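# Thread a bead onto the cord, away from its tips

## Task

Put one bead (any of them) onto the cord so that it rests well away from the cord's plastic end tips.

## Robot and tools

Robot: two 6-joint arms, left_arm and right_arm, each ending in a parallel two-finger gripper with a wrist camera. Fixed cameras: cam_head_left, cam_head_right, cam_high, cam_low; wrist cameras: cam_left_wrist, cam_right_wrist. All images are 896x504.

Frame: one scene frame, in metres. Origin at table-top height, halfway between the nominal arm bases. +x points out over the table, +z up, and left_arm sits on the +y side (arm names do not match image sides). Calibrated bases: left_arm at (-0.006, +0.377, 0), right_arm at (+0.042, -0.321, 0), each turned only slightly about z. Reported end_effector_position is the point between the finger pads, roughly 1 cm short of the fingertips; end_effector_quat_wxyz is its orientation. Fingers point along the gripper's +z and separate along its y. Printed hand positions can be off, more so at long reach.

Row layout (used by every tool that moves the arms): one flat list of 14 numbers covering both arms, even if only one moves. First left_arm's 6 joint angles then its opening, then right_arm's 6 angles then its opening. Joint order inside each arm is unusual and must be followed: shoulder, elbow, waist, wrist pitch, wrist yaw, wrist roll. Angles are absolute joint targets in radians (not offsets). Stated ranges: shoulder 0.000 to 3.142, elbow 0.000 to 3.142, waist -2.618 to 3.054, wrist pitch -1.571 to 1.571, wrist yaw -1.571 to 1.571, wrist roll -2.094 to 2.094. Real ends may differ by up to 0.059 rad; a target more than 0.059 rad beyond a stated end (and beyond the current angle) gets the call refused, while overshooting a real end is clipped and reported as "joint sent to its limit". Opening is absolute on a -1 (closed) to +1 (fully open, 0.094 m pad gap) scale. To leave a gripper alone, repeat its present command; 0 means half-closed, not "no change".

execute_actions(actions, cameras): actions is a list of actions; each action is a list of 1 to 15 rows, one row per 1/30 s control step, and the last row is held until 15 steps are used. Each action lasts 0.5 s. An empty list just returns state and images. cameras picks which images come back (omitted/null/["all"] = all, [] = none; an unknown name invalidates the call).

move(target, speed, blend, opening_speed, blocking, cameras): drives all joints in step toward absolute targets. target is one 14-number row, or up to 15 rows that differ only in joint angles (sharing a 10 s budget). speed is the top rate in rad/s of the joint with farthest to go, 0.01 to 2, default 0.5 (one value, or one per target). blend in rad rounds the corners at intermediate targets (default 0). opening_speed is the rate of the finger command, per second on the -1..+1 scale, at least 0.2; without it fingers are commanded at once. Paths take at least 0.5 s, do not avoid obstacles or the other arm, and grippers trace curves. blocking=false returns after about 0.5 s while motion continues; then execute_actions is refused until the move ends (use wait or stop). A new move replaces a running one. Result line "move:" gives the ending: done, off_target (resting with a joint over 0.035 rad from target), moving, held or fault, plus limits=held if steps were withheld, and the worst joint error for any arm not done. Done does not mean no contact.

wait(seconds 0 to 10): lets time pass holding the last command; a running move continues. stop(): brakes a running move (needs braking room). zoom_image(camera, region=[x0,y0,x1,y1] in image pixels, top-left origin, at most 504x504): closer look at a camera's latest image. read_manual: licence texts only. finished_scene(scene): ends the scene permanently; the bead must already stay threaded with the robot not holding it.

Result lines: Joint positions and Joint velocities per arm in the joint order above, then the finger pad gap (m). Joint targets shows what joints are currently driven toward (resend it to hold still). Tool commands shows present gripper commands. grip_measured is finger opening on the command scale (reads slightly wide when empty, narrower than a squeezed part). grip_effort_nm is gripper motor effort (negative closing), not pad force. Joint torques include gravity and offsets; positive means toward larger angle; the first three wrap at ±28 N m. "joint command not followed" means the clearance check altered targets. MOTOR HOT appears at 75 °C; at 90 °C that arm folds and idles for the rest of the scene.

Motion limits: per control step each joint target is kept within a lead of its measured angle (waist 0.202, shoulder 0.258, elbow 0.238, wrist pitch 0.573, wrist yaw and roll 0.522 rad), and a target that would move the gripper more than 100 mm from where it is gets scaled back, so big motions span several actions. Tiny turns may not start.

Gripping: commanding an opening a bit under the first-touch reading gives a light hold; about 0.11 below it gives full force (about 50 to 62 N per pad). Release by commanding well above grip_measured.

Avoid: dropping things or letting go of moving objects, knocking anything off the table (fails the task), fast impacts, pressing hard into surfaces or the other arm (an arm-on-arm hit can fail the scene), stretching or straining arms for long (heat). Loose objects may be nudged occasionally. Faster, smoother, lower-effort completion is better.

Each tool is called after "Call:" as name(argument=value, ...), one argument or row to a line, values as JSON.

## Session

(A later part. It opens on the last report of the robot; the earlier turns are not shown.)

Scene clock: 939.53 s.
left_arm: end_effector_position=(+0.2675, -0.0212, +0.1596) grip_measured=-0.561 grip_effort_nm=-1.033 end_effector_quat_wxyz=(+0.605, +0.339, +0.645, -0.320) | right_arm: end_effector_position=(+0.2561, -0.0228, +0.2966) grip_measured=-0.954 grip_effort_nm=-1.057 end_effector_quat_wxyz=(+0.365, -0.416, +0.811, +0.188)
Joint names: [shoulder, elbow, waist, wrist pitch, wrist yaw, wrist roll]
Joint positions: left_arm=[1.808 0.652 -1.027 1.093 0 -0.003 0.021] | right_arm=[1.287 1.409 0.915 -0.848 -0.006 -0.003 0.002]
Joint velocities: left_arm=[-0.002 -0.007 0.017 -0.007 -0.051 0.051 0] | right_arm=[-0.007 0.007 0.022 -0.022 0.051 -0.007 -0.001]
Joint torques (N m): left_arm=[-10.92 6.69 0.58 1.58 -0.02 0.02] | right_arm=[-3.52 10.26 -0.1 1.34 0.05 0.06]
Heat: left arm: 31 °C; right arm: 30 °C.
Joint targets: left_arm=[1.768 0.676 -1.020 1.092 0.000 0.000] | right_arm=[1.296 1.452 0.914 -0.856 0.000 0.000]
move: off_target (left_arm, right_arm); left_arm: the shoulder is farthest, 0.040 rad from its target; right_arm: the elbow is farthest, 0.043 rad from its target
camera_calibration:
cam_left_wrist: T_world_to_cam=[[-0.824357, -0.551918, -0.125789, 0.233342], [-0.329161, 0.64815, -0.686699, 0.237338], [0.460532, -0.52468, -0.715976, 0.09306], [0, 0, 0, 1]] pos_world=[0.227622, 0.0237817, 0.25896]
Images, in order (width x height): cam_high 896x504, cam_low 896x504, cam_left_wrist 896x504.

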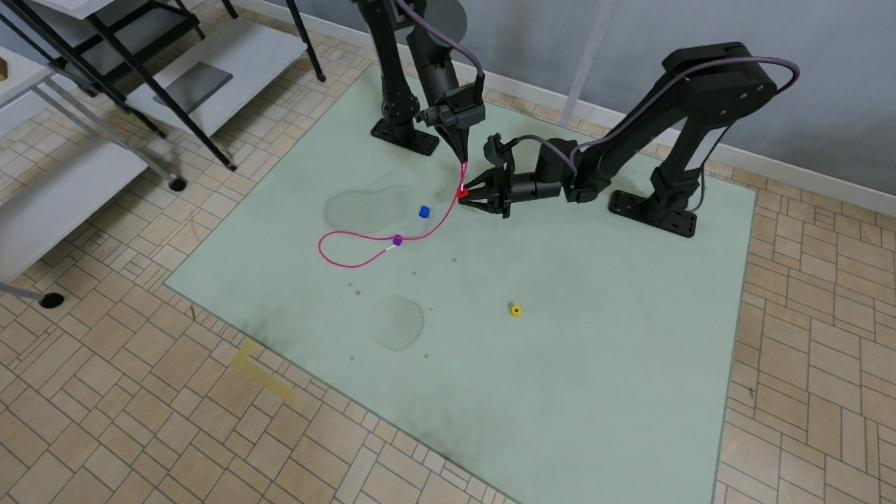

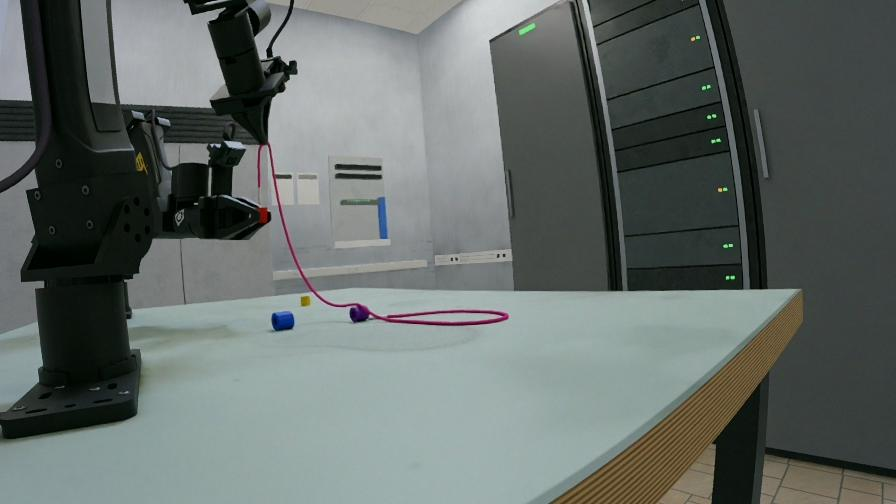

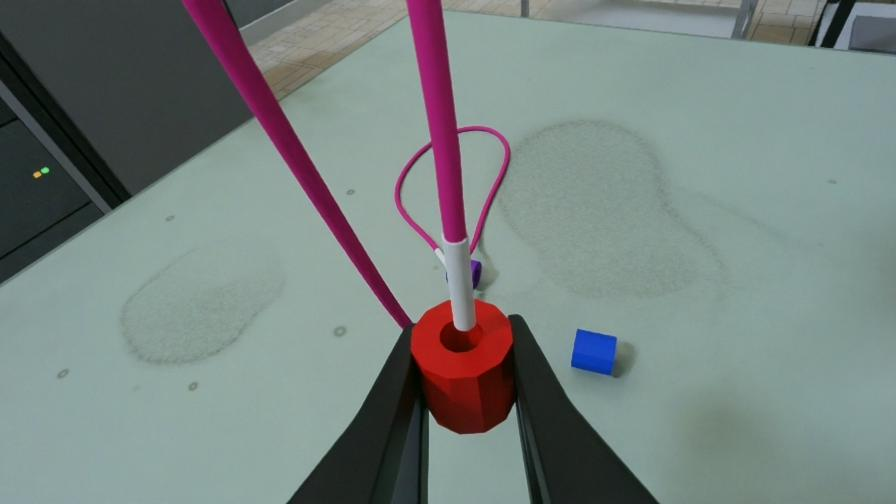

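Call:
move(
  target=[1.7263,0.6935,-1.0235,1.0328,0,0.0,-0.62,1.2955,1.4515,0.914,-0.856,0,0,-1],
  speed=0.08,
  cameras=["cam_left_wrist","cam_low","cam_high"],
)

Call:
zoom_image(
  camera="cam_left_wrist",
  region=[380, 180, 540, 440],
)

Call:
zoom_image(
  camera="cam_high",
  region=[430, 160, 500, 220],
)

Call:
zoom_image(
  camera="cam_low",
  region=[230, 130, 300, 230],
)

Scene clock: 953.20 s.
left_arm: end_effector_position=(+0.2678, -0.0216, +0.1709) grip_measured=-0.561 grip_effort_nm=-1.028 end_effector_quat_wxyz=(+0.605, +0.339, +0.646, -0.320) | right_arm: end_effector_position=(+0.2561, -0.0228, +0.2966) grip_measured=-0.954 grip_effort_nm=-1.057 end_effector_quat_wxyz=(+0.365, -0.416, +0.811, +0.188)
Joint names: [shoulder, elbow, waist, wrist pitch, wrist yaw, wrist roll]
Joint positions: left_arm=[1.766 0.668 -1.027 1.034 0 -0.003 0.021] | right_arm=[1.287 1.409 0.915 -0.848 -0.006 -0.003 0.002]
Joint velocities: left_arm=[0.017 -0.007 -0.002 0.081 0.022 0.037 0] | right_arm=[0.002 -0.007 -0.017 0.007 -0.051 -0.007 0]
Joint torques (N m): left_arm=[-10.77 7.01 0.28 1.58 -0.01 0.02] | right_arm=[-3.59 10.14 -0.06 1.37 0.04 0.06]
Heat: left arm: 31 °C; right arm: 30 °C.
Joint targets: left_arm=[1.726 0.694 -1.024 1.033 0.000 0.000] | right_arm=[1.296 1.452 0.914 -0.856 0.000 0.000]
move: off_target (left_arm, right_arm); left_arm: the shoulder is farthest, 0.040 rad from its target; right_arm: the elbow is farthest, 0.043 rad from its target
camera_calibration:
cam_left_wrist: T_world_to_cam=[[-0.824438, -0.551799, -0.125778, 0.234784], [-0.329604, 0.648798, -0.685873, 0.245429], [0.460069, -0.524003, -0.716769, 0.101026], [0, 0, 0, 1]] pos_world=[0.22798, 0.0232581, 0.270276]
Images, in order (width x height): cam_high 896x504, cam_low 896x504, cam_left_wrist 896x504.

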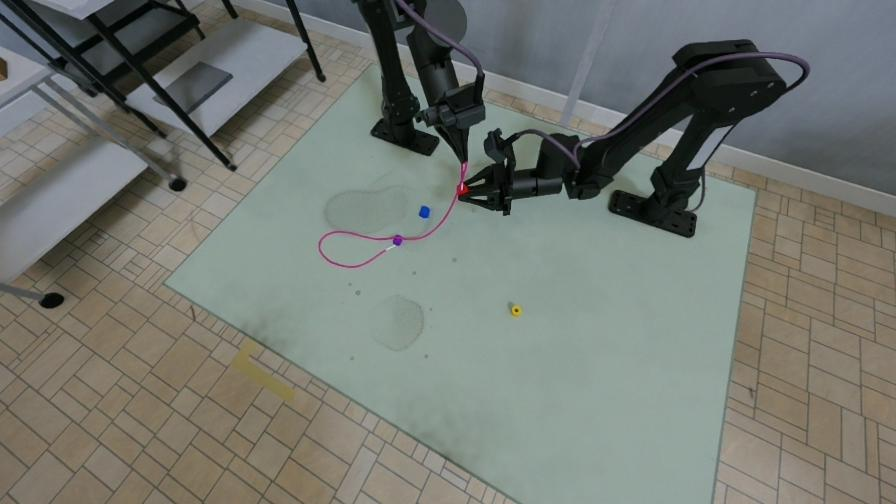

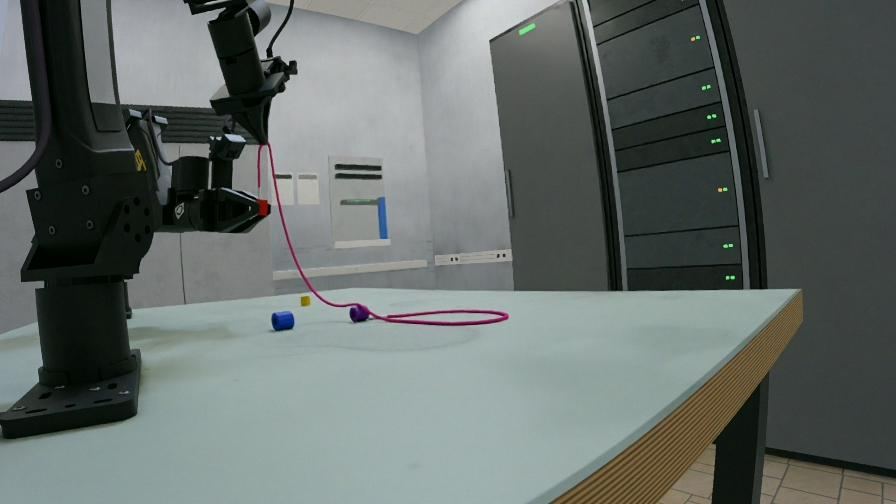

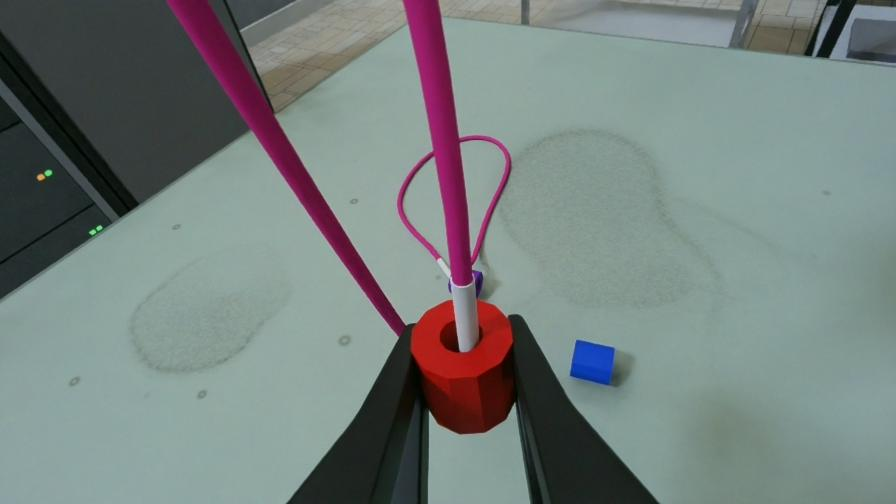

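Scaled by 1.938 from the camera's 896x504 image, which has a finer 1280x720 frame.

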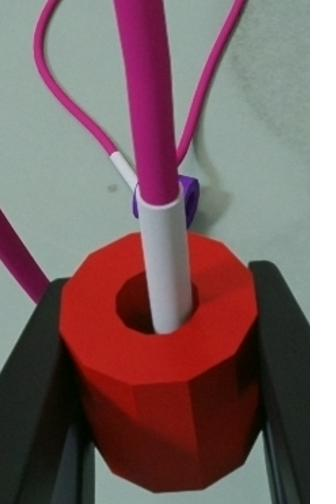

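Scaled by 7.200 from the camera's 896x504 image, which has a finer 1280x720 frame.

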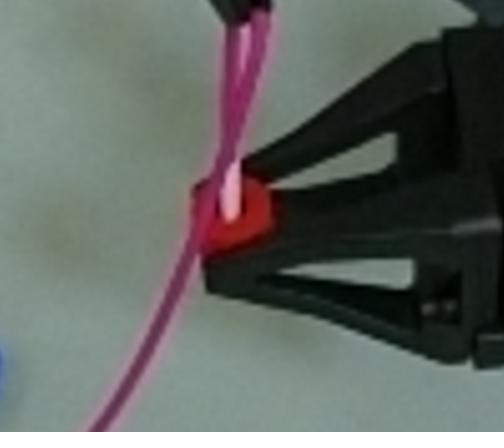

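Scaled by 5.040 from the camera's 896x504 image, which has a finer 1280x720 frame.

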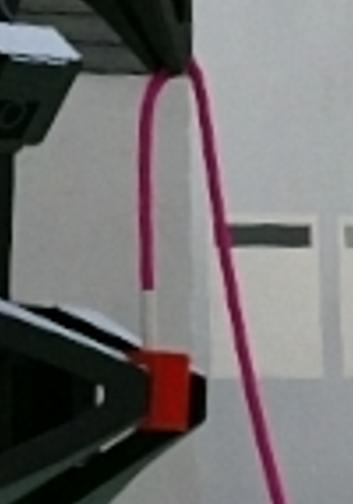

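Call:
move(
  target=[1.6782,0.7179,-1.026,0.9603,0,0.0,-0.62,1.2955,1.4515,0.914,-0.856,0,0,-1],
  speed=0.08,
  cameras=["cam_left_wrist","cam_low"],
)

Call:
zoom_image(
  camera="cam_left_wrist",
  region=[380, 180, 540, 440],
)

Call:
zoom_image(
  camera="cam_low",
  region=[230, 130, 300, 230],
)

Scene clock: 966.83 s.
left_arm: end_effector_position=(+0.2682, -0.0222, +0.1852) grip_measured=-0.561 grip_effort_nm=-1.028 end_effector_quat_wxyz=(+0.604, +0.339, +0.646, -0.320) | right_arm: end_effector_position=(+0.2561, -0.0228, +0.2966) grip_measured=-0.954 grip_effort_nm=-1.053 end_effector_quat_wxyz=(+0.365, -0.416, +0.811, +0.188)
Joint names: [shoulder, elbow, waist, wrist pitch, wrist yaw, wrist roll]
Joint positions: left_arm=[1.718 0.691 -1.027 0.962 0 -0.003 0.021] | right_arm=[1.287 1.409 0.915 -0.848 -0.006 -0.003 0.002]
Joint velocities: left_arm=[-0.022 0.002 0.002 -0.051 0.066 0.066 0] | right_arm=[-0.012 -0.017 -0.002 0.051 -0.022 -0.051 0.001]
Joint torques (N m): left_arm=[-10.58 7.36 0.09 1.57 -0.02 0.02] | right_arm=[-3.58 10.14 -0.06 1.36 0.04 0.04]
Heat: left arm: 31 °C; right arm: 30 °C.
Joint targets: left_arm=[1.678 0.718 -1.026 0.960 0.000 0.000] | right_arm=[1.296 1.452 0.914 -0.856 0.000 0.000]
move: off_target (left_arm, right_arm); left_arm: the shoulder is farthest, 0.039 rad from its target; right_arm: the elbow is farthest, 0.043 rad from its target
camera_calibration:
cam_left_wrist: T_world_to_cam=[[-0.824492, -0.55172, -0.12577, 0.236604], [-0.3299, 0.64923, -0.685323, 0.25568], [0.45976, -0.523551, -0.717297, 0.111023], [0, 0, 0, 1]] pos_world=[0.228383, 0.0226704, 0.284618]
Images, in order (width x height): cam_low 896x504, cam_left_wrist 896x504.

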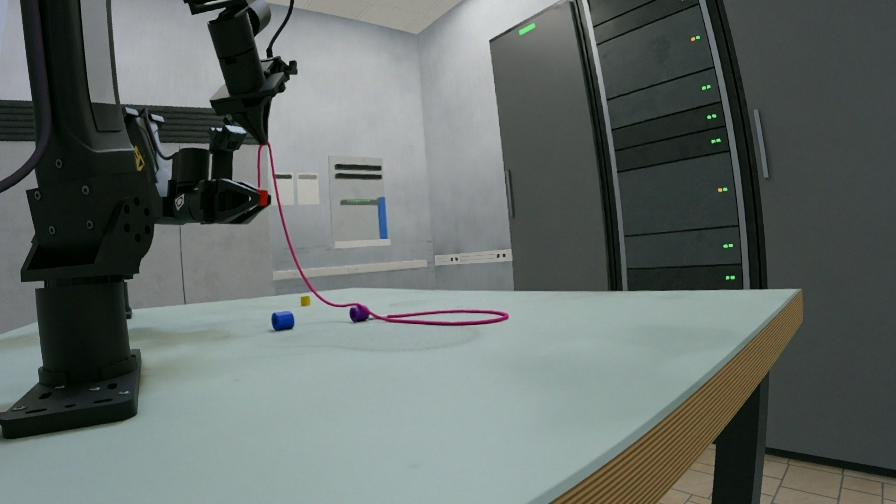

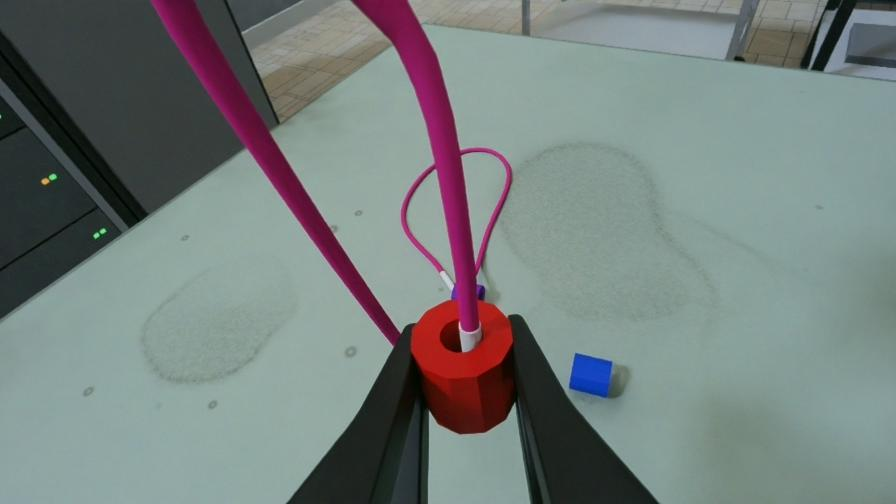

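Scaled by 1.938 from the camera's 896x504 image, which has a finer 1280x720 frame.

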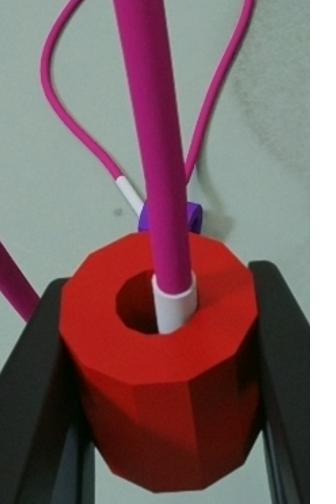

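Scaled by 5.040 from the camera's 896x504 image, which has a finer 1280x720 frame.

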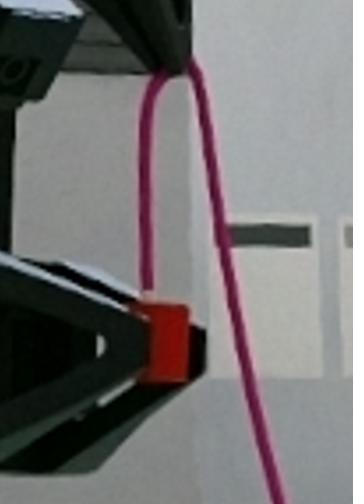

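Call:
move(
  target=[1.569,0.7269,-1.026,0.8421,0,0.0,-0.62,1.2955,1.4515,0.914,-0.856,0,0,-1],
  speed=0.1,
  cameras=["cam_left_wrist","cam_low","cam_head_left","cam_high"],
)

Call:
zoom_image(
  camera="cam_low",
  region=[200, 90, 300, 230],
)

Call:
zoom_image(
  camera="cam_high",
  region=[400, 60, 540, 220],
)

Call:
zoom_image(
  camera="cam_head_left",
  region=[320, 140, 500, 280],
)

Scene clock: 1009.60 s.
left_arm: end_effector_position=(+0.2629, -0.0145, +0.2104) grip_measured=-0.561 grip_effort_nm=-1.028 end_effector_quat_wxyz=(+0.605, +0.339, +0.646, -0.320) | right_arm: end_effector_position=(+0.2561, -0.0228, +0.2966) grip_measured=-0.954 grip_effort_nm=-1.057 end_effector_quat_wxyz=(+0.365, -0.416, +0.811, +0.188)
Joint names: [shoulder, elbow, waist, wrist pitch, wrist yaw, wrist roll]
Joint positions: left_arm=[1.606 0.699 -1.027 0.844 0 -0.003 0.021] | right_arm=[1.287 1.409 0.915 -0.848 -0.006 -0.003 0.002]
Joint velocities: left_arm=[-0.022 0.007 -0.002 0.022 -0.022 0.007 0.001] | right_arm=[-0.002 -0.002 0.017 -0.022 0.081 -0.037 -0.002]
Joint torques (N m): left_arm=[-9.76 7.87 0.09 1.57 -0.02 0.01] | right_arm=[-3.51 10.22 -0.05 1.36 0.03 0.05]
Heat: left arm: 32 °C; right arm: 30 °C.
Joint targets: left_arm=[1.569 0.727 -1.026 0.842 0.000 0.000] | right_arm=[1.296 1.452 0.914 -0.856 0.000 0.000]
move: off_target (left_arm, right_arm); left_arm: the shoulder is farthest, 0.037 rad from its target; right_arm: the elbow is farthest, 0.043 rad from its target
camera_calibration:
cam_left_wrist: T_world_to_cam=[[-0.824438, -0.551799, -0.125778, 0.239675], [-0.329604, 0.648798, -0.685873, 0.266309], [0.460069, -0.524003, -0.716769, 0.135407], [0, 0, 0, 1]] pos_world=[0.223077, 0.0304248, 0.309856]
Images, in order (width x height): cam_head_left 896x504, cam_high 896x504, cam_low 896x504, cam_left_wrist 896x504.

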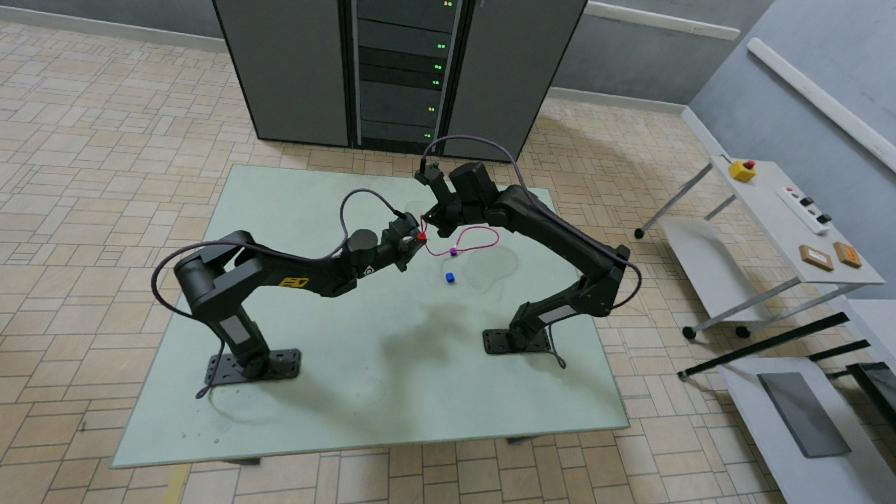

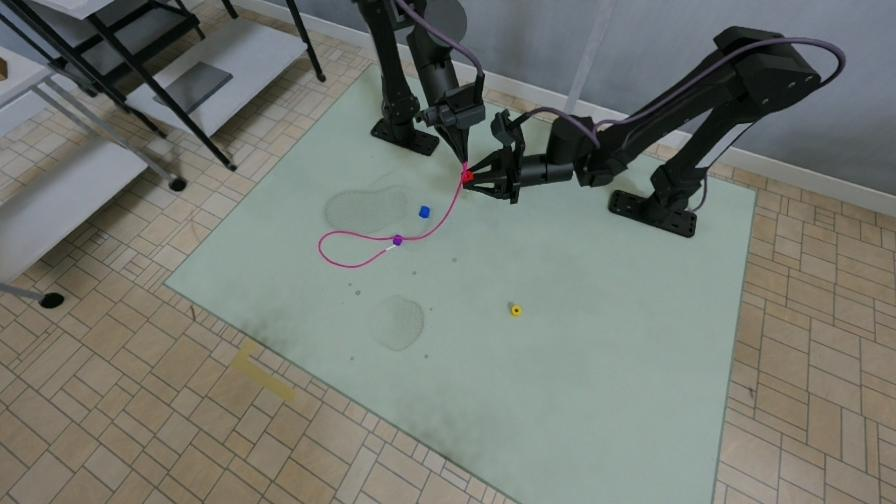

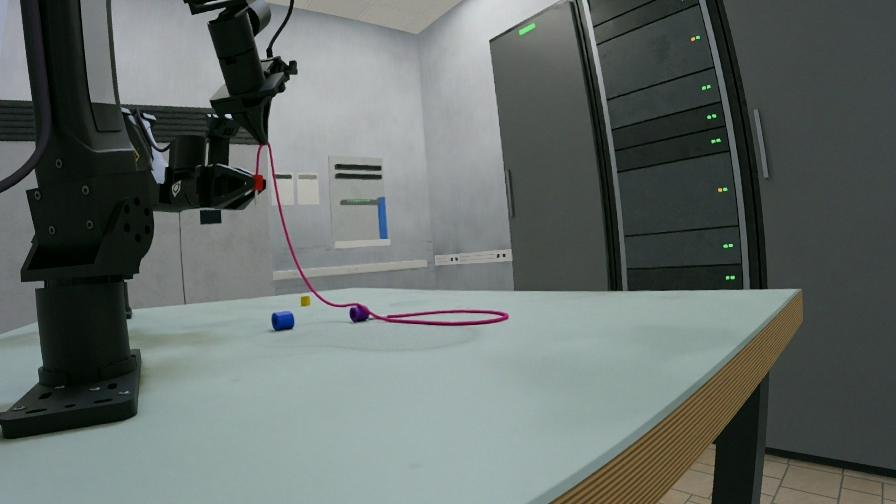

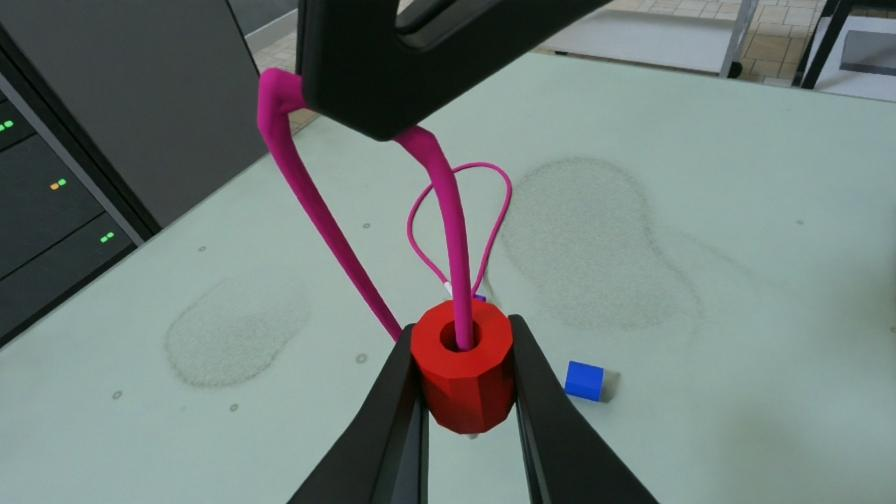

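Scaled by 3.600 from the camera's 896x504 image, which has a finer 1280x720 frame.

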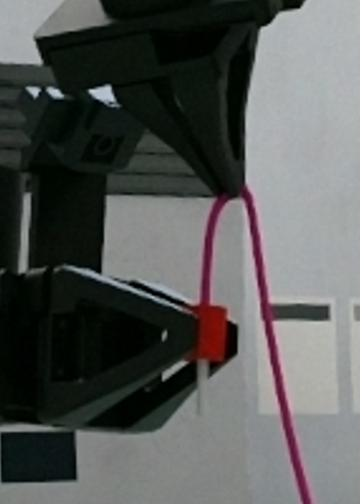

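Scaled by 3.150 from the camera's 896x504 image, which has a finer 1280x720 frame.

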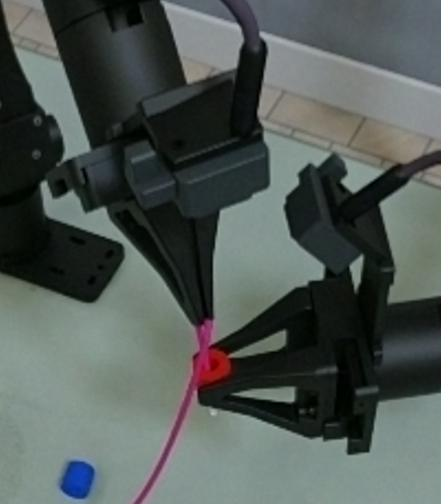

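Scaled by 2.800 from the camera's 896x504 image, which has a finer 1280x720 frame.

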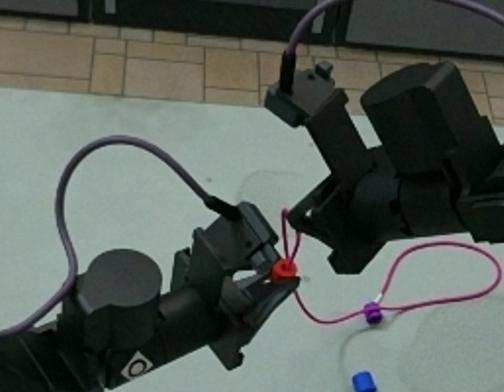

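Call:
move(
  target=[1.4775,0.7429,-1.026,0.7346,0,0.0,-0.62,1.2955,1.4515,0.914,-0.856,0,0,-1],
  speed=0.1,
  cameras=["cam_left_wrist","cam_low","cam_high"],
)

Call:
zoom_image(
  camera="cam_low",
  region=[200, 90, 300, 230],
)

Call:
zoom_image(
  camera="cam_high",
  region=[400, 60, 540, 220],
)

Scene clock: 1017.40 s.
left_arm: end_effector_position=(+0.2579, -0.0071, +0.2325) grip_measured=-0.561 grip_effort_nm=-1.033 end_effector_quat_wxyz=(+0.605, +0.339, +0.646, -0.320) | right_arm: end_effector_position=(+0.2561, -0.0228, +0.2966) grip_measured=-0.954 grip_effort_nm=-1.053 end_effector_quat_wxyz=(+0.365, -0.416, +0.811, +0.188)
Joint names: [shoulder, elbow, waist, wrist pitch, wrist yaw, wrist roll]
Joint positions: left_arm=[1.513 0.713 -1.027 0.736 0 -0.003 0.021] | right_arm=[1.287 1.409 0.915 -0.848 -0.006 -0.003 0.002]
Joint velocities: left_arm=[-0.007 0.002 0.002 0.022 -0.022 -0.066 -0.001] | right_arm=[0.012 -0.012 -0.022 -0.095 0.022 -0.007 0]
Joint torques (N m): left_arm=[-9.02 8.29 0.09 1.54 -0.02 0.03] | right_arm=[-3.54 10.17 -0.13 1.34 0.05 0.05]
Heat: left arm: 31 °C; right arm: 30 °C.
Joint targets: left_arm=[1.477 0.743 -1.026 0.735 0.000 0.000] | right_arm=[1.296 1.452 0.914 -0.856 0.000 0.000]
move: off_target (right_arm); right_arm: the elbow is farthest, 0.043 rad from its target
camera_calibration:
cam_left_wrist: T_world_to_cam=[[-0.824411, -0.551839, -0.125782, 0.242353], [-0.329457, 0.648582, -0.686148, 0.274985], [0.460223, -0.524229, -0.716505, 0.157347], [0, 0, 0, 1]] pos_world=[0.217979, 0.0378757, 0.331904]
Images, in order (width x height): cam_high 896x504, cam_low 896x504, cam_left_wrist 896x504.

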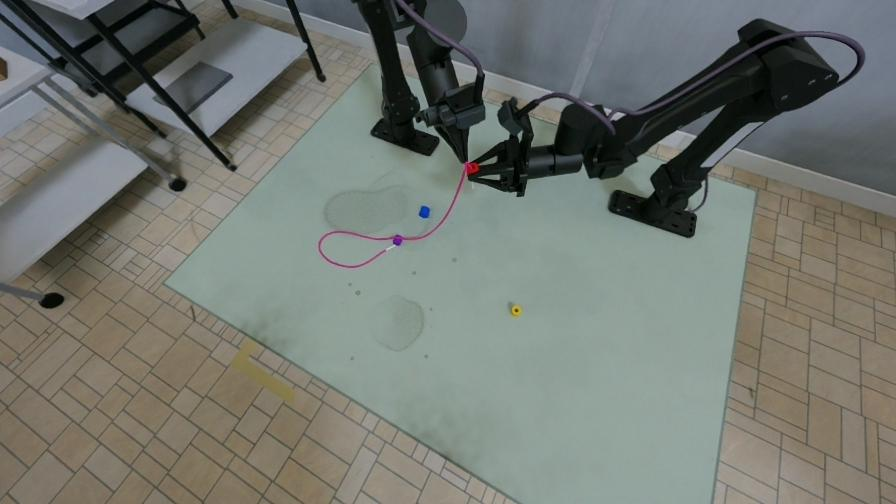

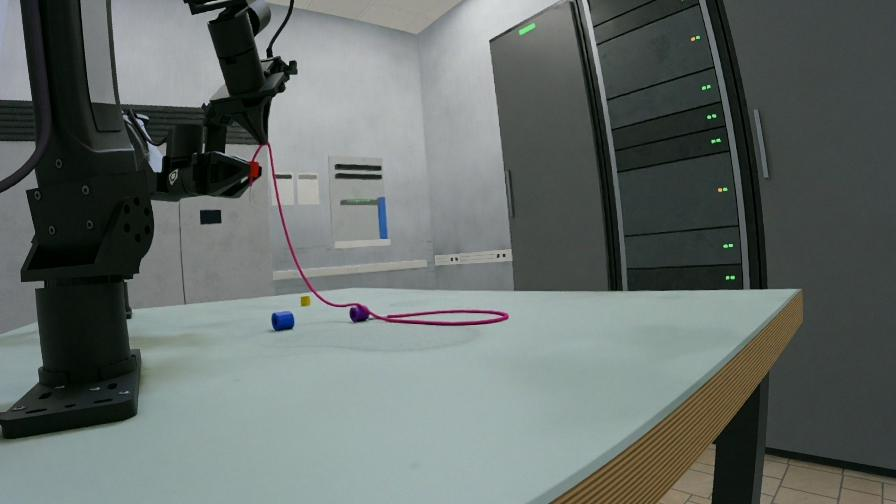

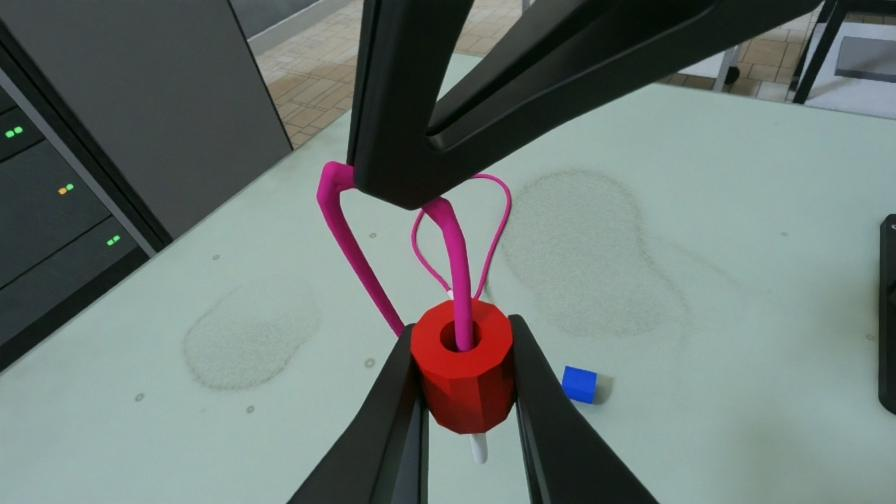

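Scaled by 3.600 from the camera's 896x504 image, which has a finer 1280x720 frame.

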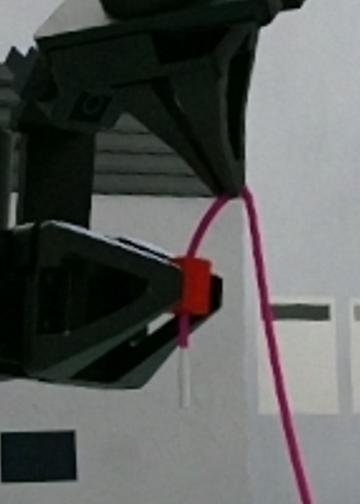

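Scaled by 3.150 from the camera's 896x504 image, which has a finer 1280x720 frame.

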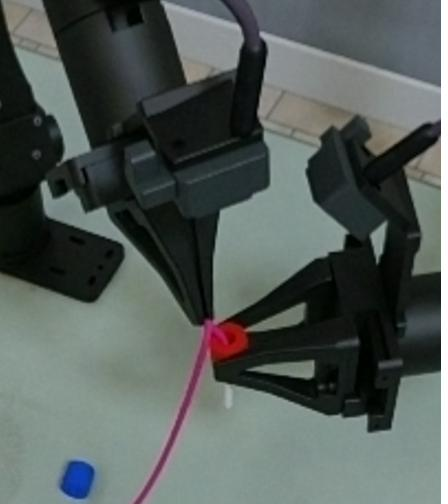

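Call:
move(
  target=[1.4039,0.7337,-1.026,0.6702,0,0.0,-0.62,1.2955,1.4515,0.914,-0.856,0,0,-1],
  speed=0.1,
  cameras=["cam_left_wrist","cam_low","cam_high"],
)

Call:
zoom_image(
  camera="cam_low",
  region=[200, 90, 300, 230],
)

Call:
zoom_image(
  camera="cam_high",
  region=[400, 60, 540, 220],
)

Scene clock: 1034.23 s.
left_arm: end_effector_position=(+0.2521, +0.0014, +0.2499) grip_measured=-0.561 grip_effort_nm=-1.028 end_effector_quat_wxyz=(+0.608, +0.337, +0.642, -0.322) | right_arm: end_effector_position=(+0.2561, -0.0228, +0.2966) grip_measured=-0.954 grip_effort_nm=-1.053 end_effector_quat_wxyz=(+0.365, -0.416, +0.811, +0.188)
Joint names: [shoulder, elbow, waist, wrist pitch, wrist yaw, wrist roll]
Joint positions: left_arm=[1.437 0.713 -1.027 0.672 0 -0.003 0.021] | right_arm=[1.287 1.409 0.915 -0.848 -0.006 -0.003 0.002]
Joint velocities: left_arm=[0.007 0.012 0.007 -0.007 -0.022 -0.037 -0.001] | right_arm=[-0.012 0.002 0.002 -0.022 0.022 0.095 0]
Joint torques (N m): left_arm=[-8.34 7.71 0.09 1.57 -0.02 0.02] | right_arm=[-3.56 10.22 -0.08 1.35 0.05 0.05]
Heat: left arm: 30 °C; right arm: 30 °C.
Joint targets: left_arm=[1.404 0.734 -1.026 0.670 0.000 0.000] | right_arm=[1.296 1.452 0.914 -0.856 0.000 0.000]
move: off_target (right_arm); right_arm: the elbow is farthest, 0.043 rad from its target
camera_calibration:
cam_left_wrist: T_world_to_cam=[[-0.823625, -0.552988, -0.125886, 0.244263], [-0.325146, 0.642281, -0.694086, 0.280445], [0.464675, -0.530735, -0.7088, 0.173799], [0, 0, 0, 1]] pos_world=[0.211606, 0.0471914, 0.348591]
Images, in order (width x height): cam_high 896x504, cam_low 896x504, cam_left_wrist 896x504.

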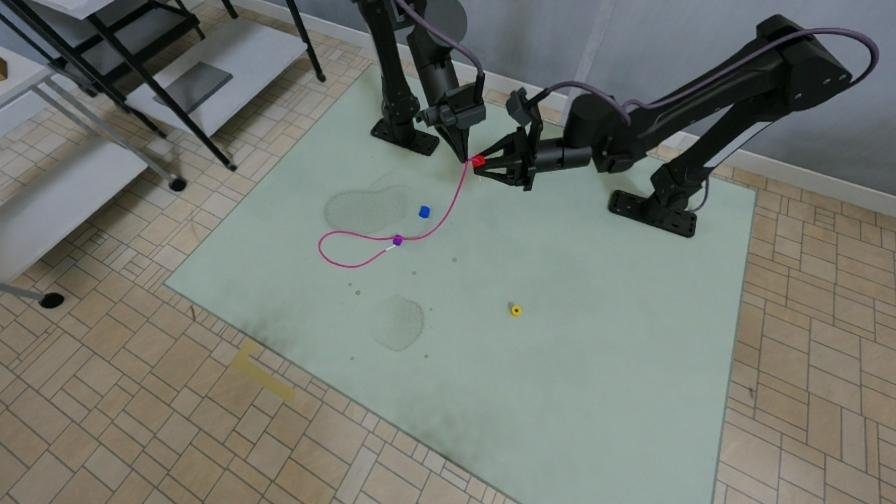

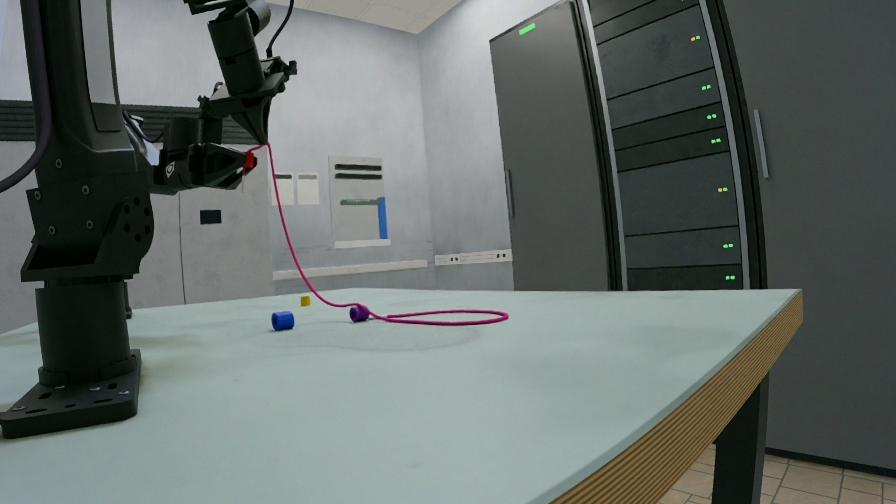

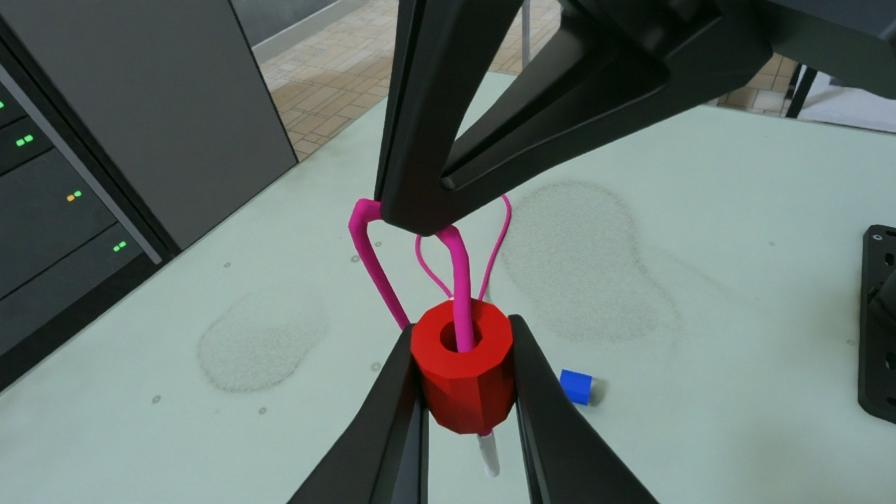

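Scaled by 3.600 from the camera's 896x504 image, which has a finer 1280x720 frame.

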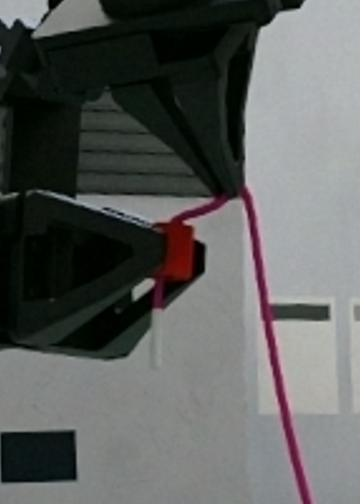

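Scaled by 3.150 from the camera's 896x504 image, which has a finer 1280x720 frame.

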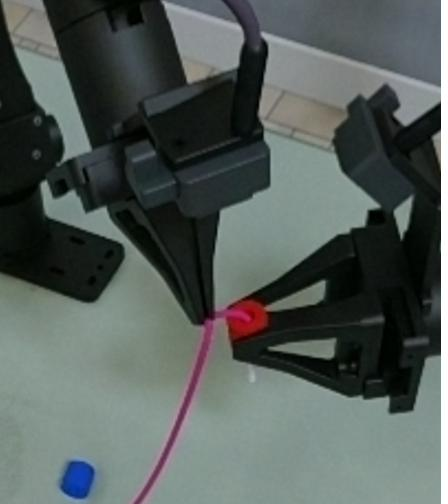

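Call:
move(
  target=[
    [1.6674,0.5643,-1.026,1.1031,0,0.0,-0.62,1.2204,1.0574,0.914,-0.537,0,0,-1],
    [2.0568,0.5275,-1.026,1.5293,0,0.0,-0.62,1.2496,0.7567,0.914,-0.207,0,0,-1],
  ],
  speed=0.2,
  blend=[0.05,0],
)

Call:
zoom_image(
  camera="cam_low",
  region=[200, 160, 340, 330],
)

Call:
zoom_image(
  camera="cam_high",
  region=[380, 100, 540, 280],
)

Scene clock: 1061.93 s.
left_arm: end_effector_position=(+0.2559, -0.0042, +0.1131) grip_measured=-0.561 grip_effort_nm=-1.028 end_effector_quat_wxyz=(+0.625, +0.329, +0.626, -0.331) | right_arm: end_effector_position=(+0.2581, -0.0201, +0.1486) grip_measured=-0.954 grip_effort_nm=-1.053 end_effector_quat_wxyz=(+0.371, -0.415, +0.808, +0.191)
Joint names: [shoulder, elbow, waist, wrist pitch, wrist yaw, wrist roll]
Joint positions: left_arm=[2.04 0.532 -1.027 1.508 0 -0.003 0.021] | right_arm=[1.252 0.777 0.915 -0.234 -0.006 -0.003 0.002]
Joint velocities: left_arm=[0.002 -0.012 0.012 -0.022 -0.037 -0.007 0] | right_arm=[-0.012 0.002 0.022 -0.022 0.007 -0.037 -0.002]
Joint torques (N m): left_arm=[-6.32 2.85 0.12 1.76 -0.02 0.01] | right_arm=[-4.36 5.61 -0.1 1.7 0.04 0.04]
Heat: left arm: 30 °C; right arm: 30 °C.
Joint targets: left_arm=[2.057 0.527 -1.026 1.529 0.000 0.000] | right_arm=[1.249 0.757 0.914 -0.207 0.000 0.000]
move: done
camera_calibration:
cam_left_wrist: T_world_to_cam=[[-0.819932, -0.558385, -0.126166, 0.226166], [-0.304279, 0.611782, -0.730162, 0.188942], [0.484898, -0.560293, -0.671525, 0.0625916], [0, 0, 0, 1]] pos_world=[0.212581, 0.0457656, 0.208525]
cam_right_wrist: T_world_to_cam=[[0.770426, -0.632758, -0.0778615, -0.198076], [-0.637383, -0.761855, -0.115416, 0.191524], [0.0137112, 0.138547, -0.990261, 0.262308], [0, 0, 0, 1]] pos_world=[0.271081, -0.0157622, 0.266436]

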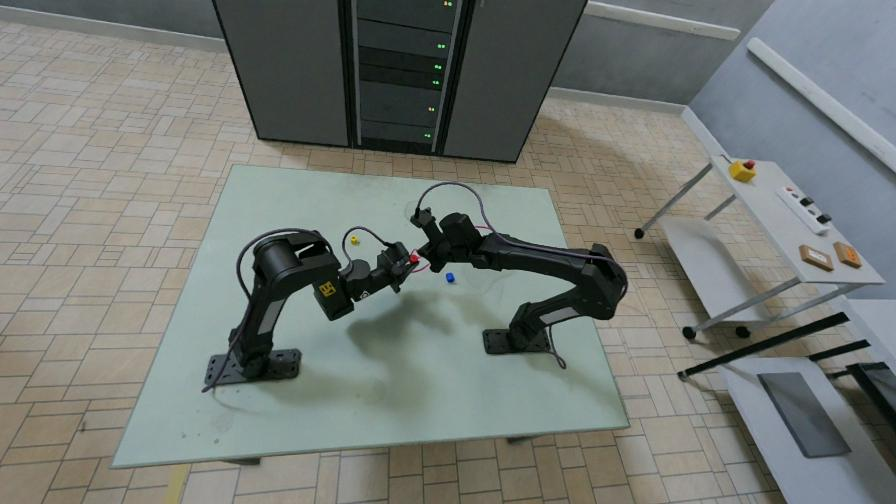

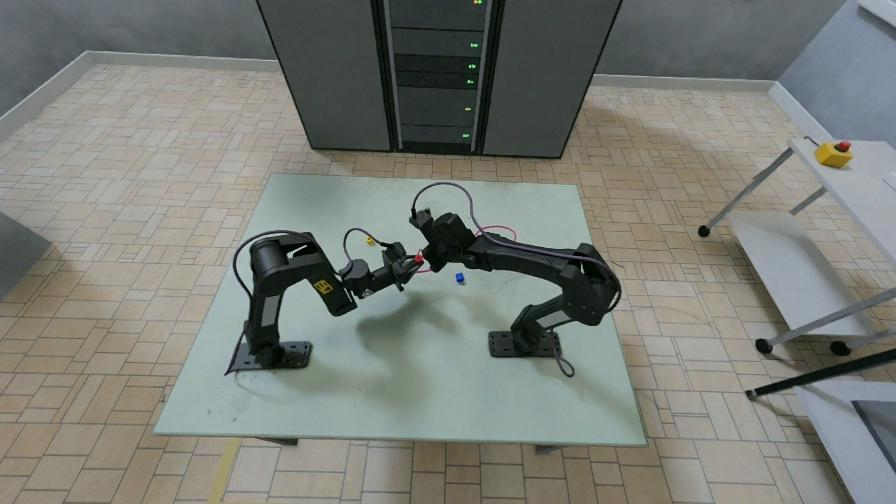

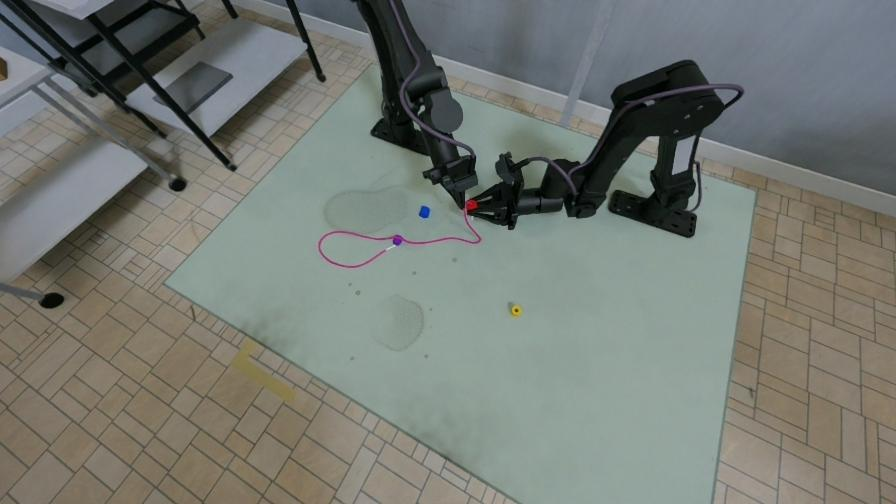

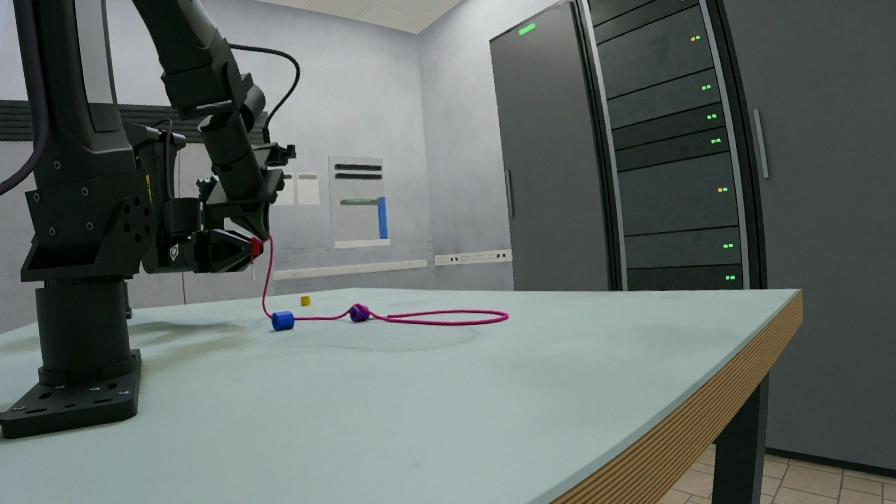

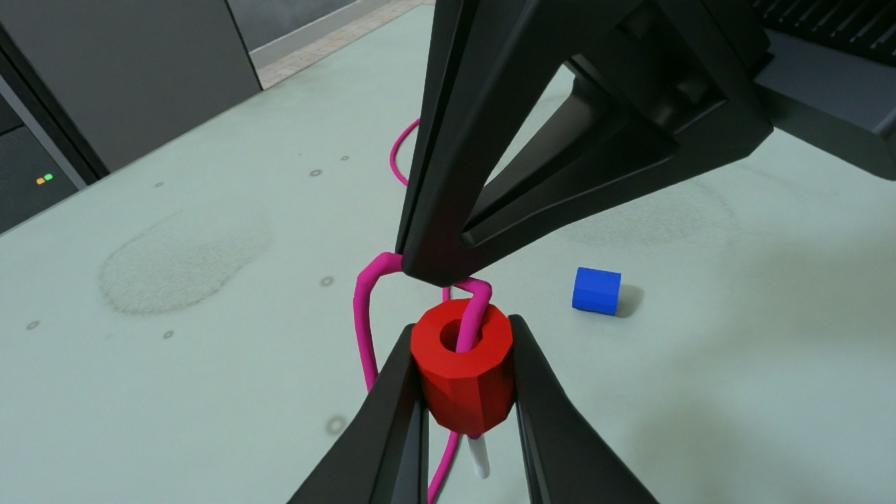

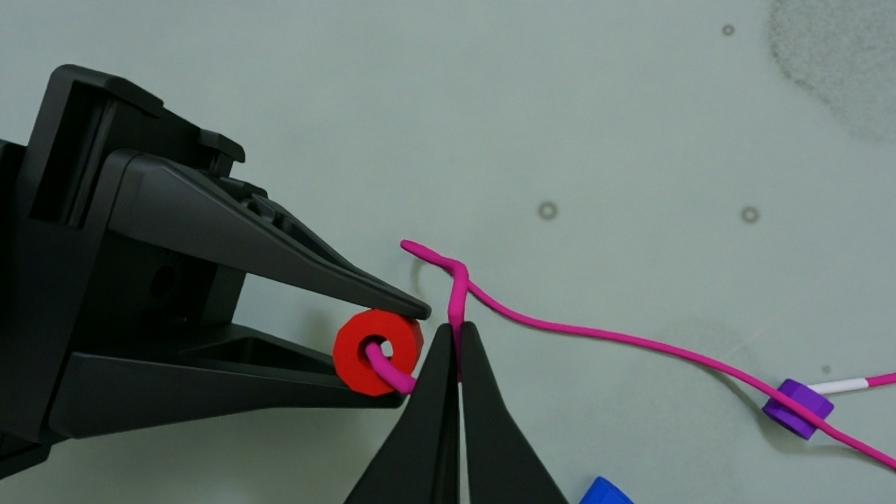

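Scaled by 2.965 from the camera's 896x504 image, which has a finer 1280x720 frame.

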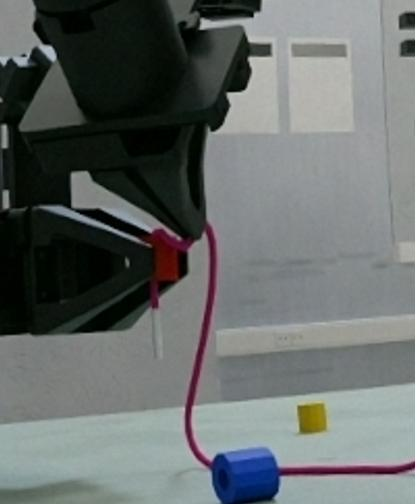

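Scaled by 2.800 from the camera's 896x504 image, which has a finer 1280x720 frame.

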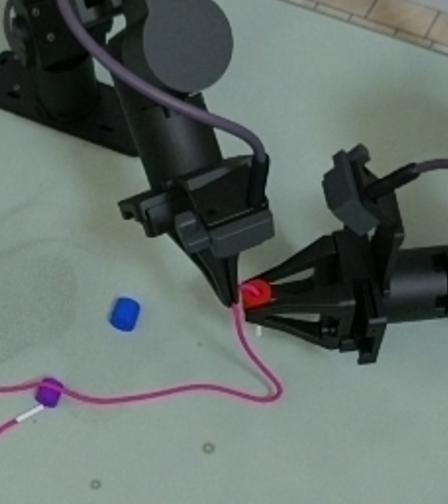

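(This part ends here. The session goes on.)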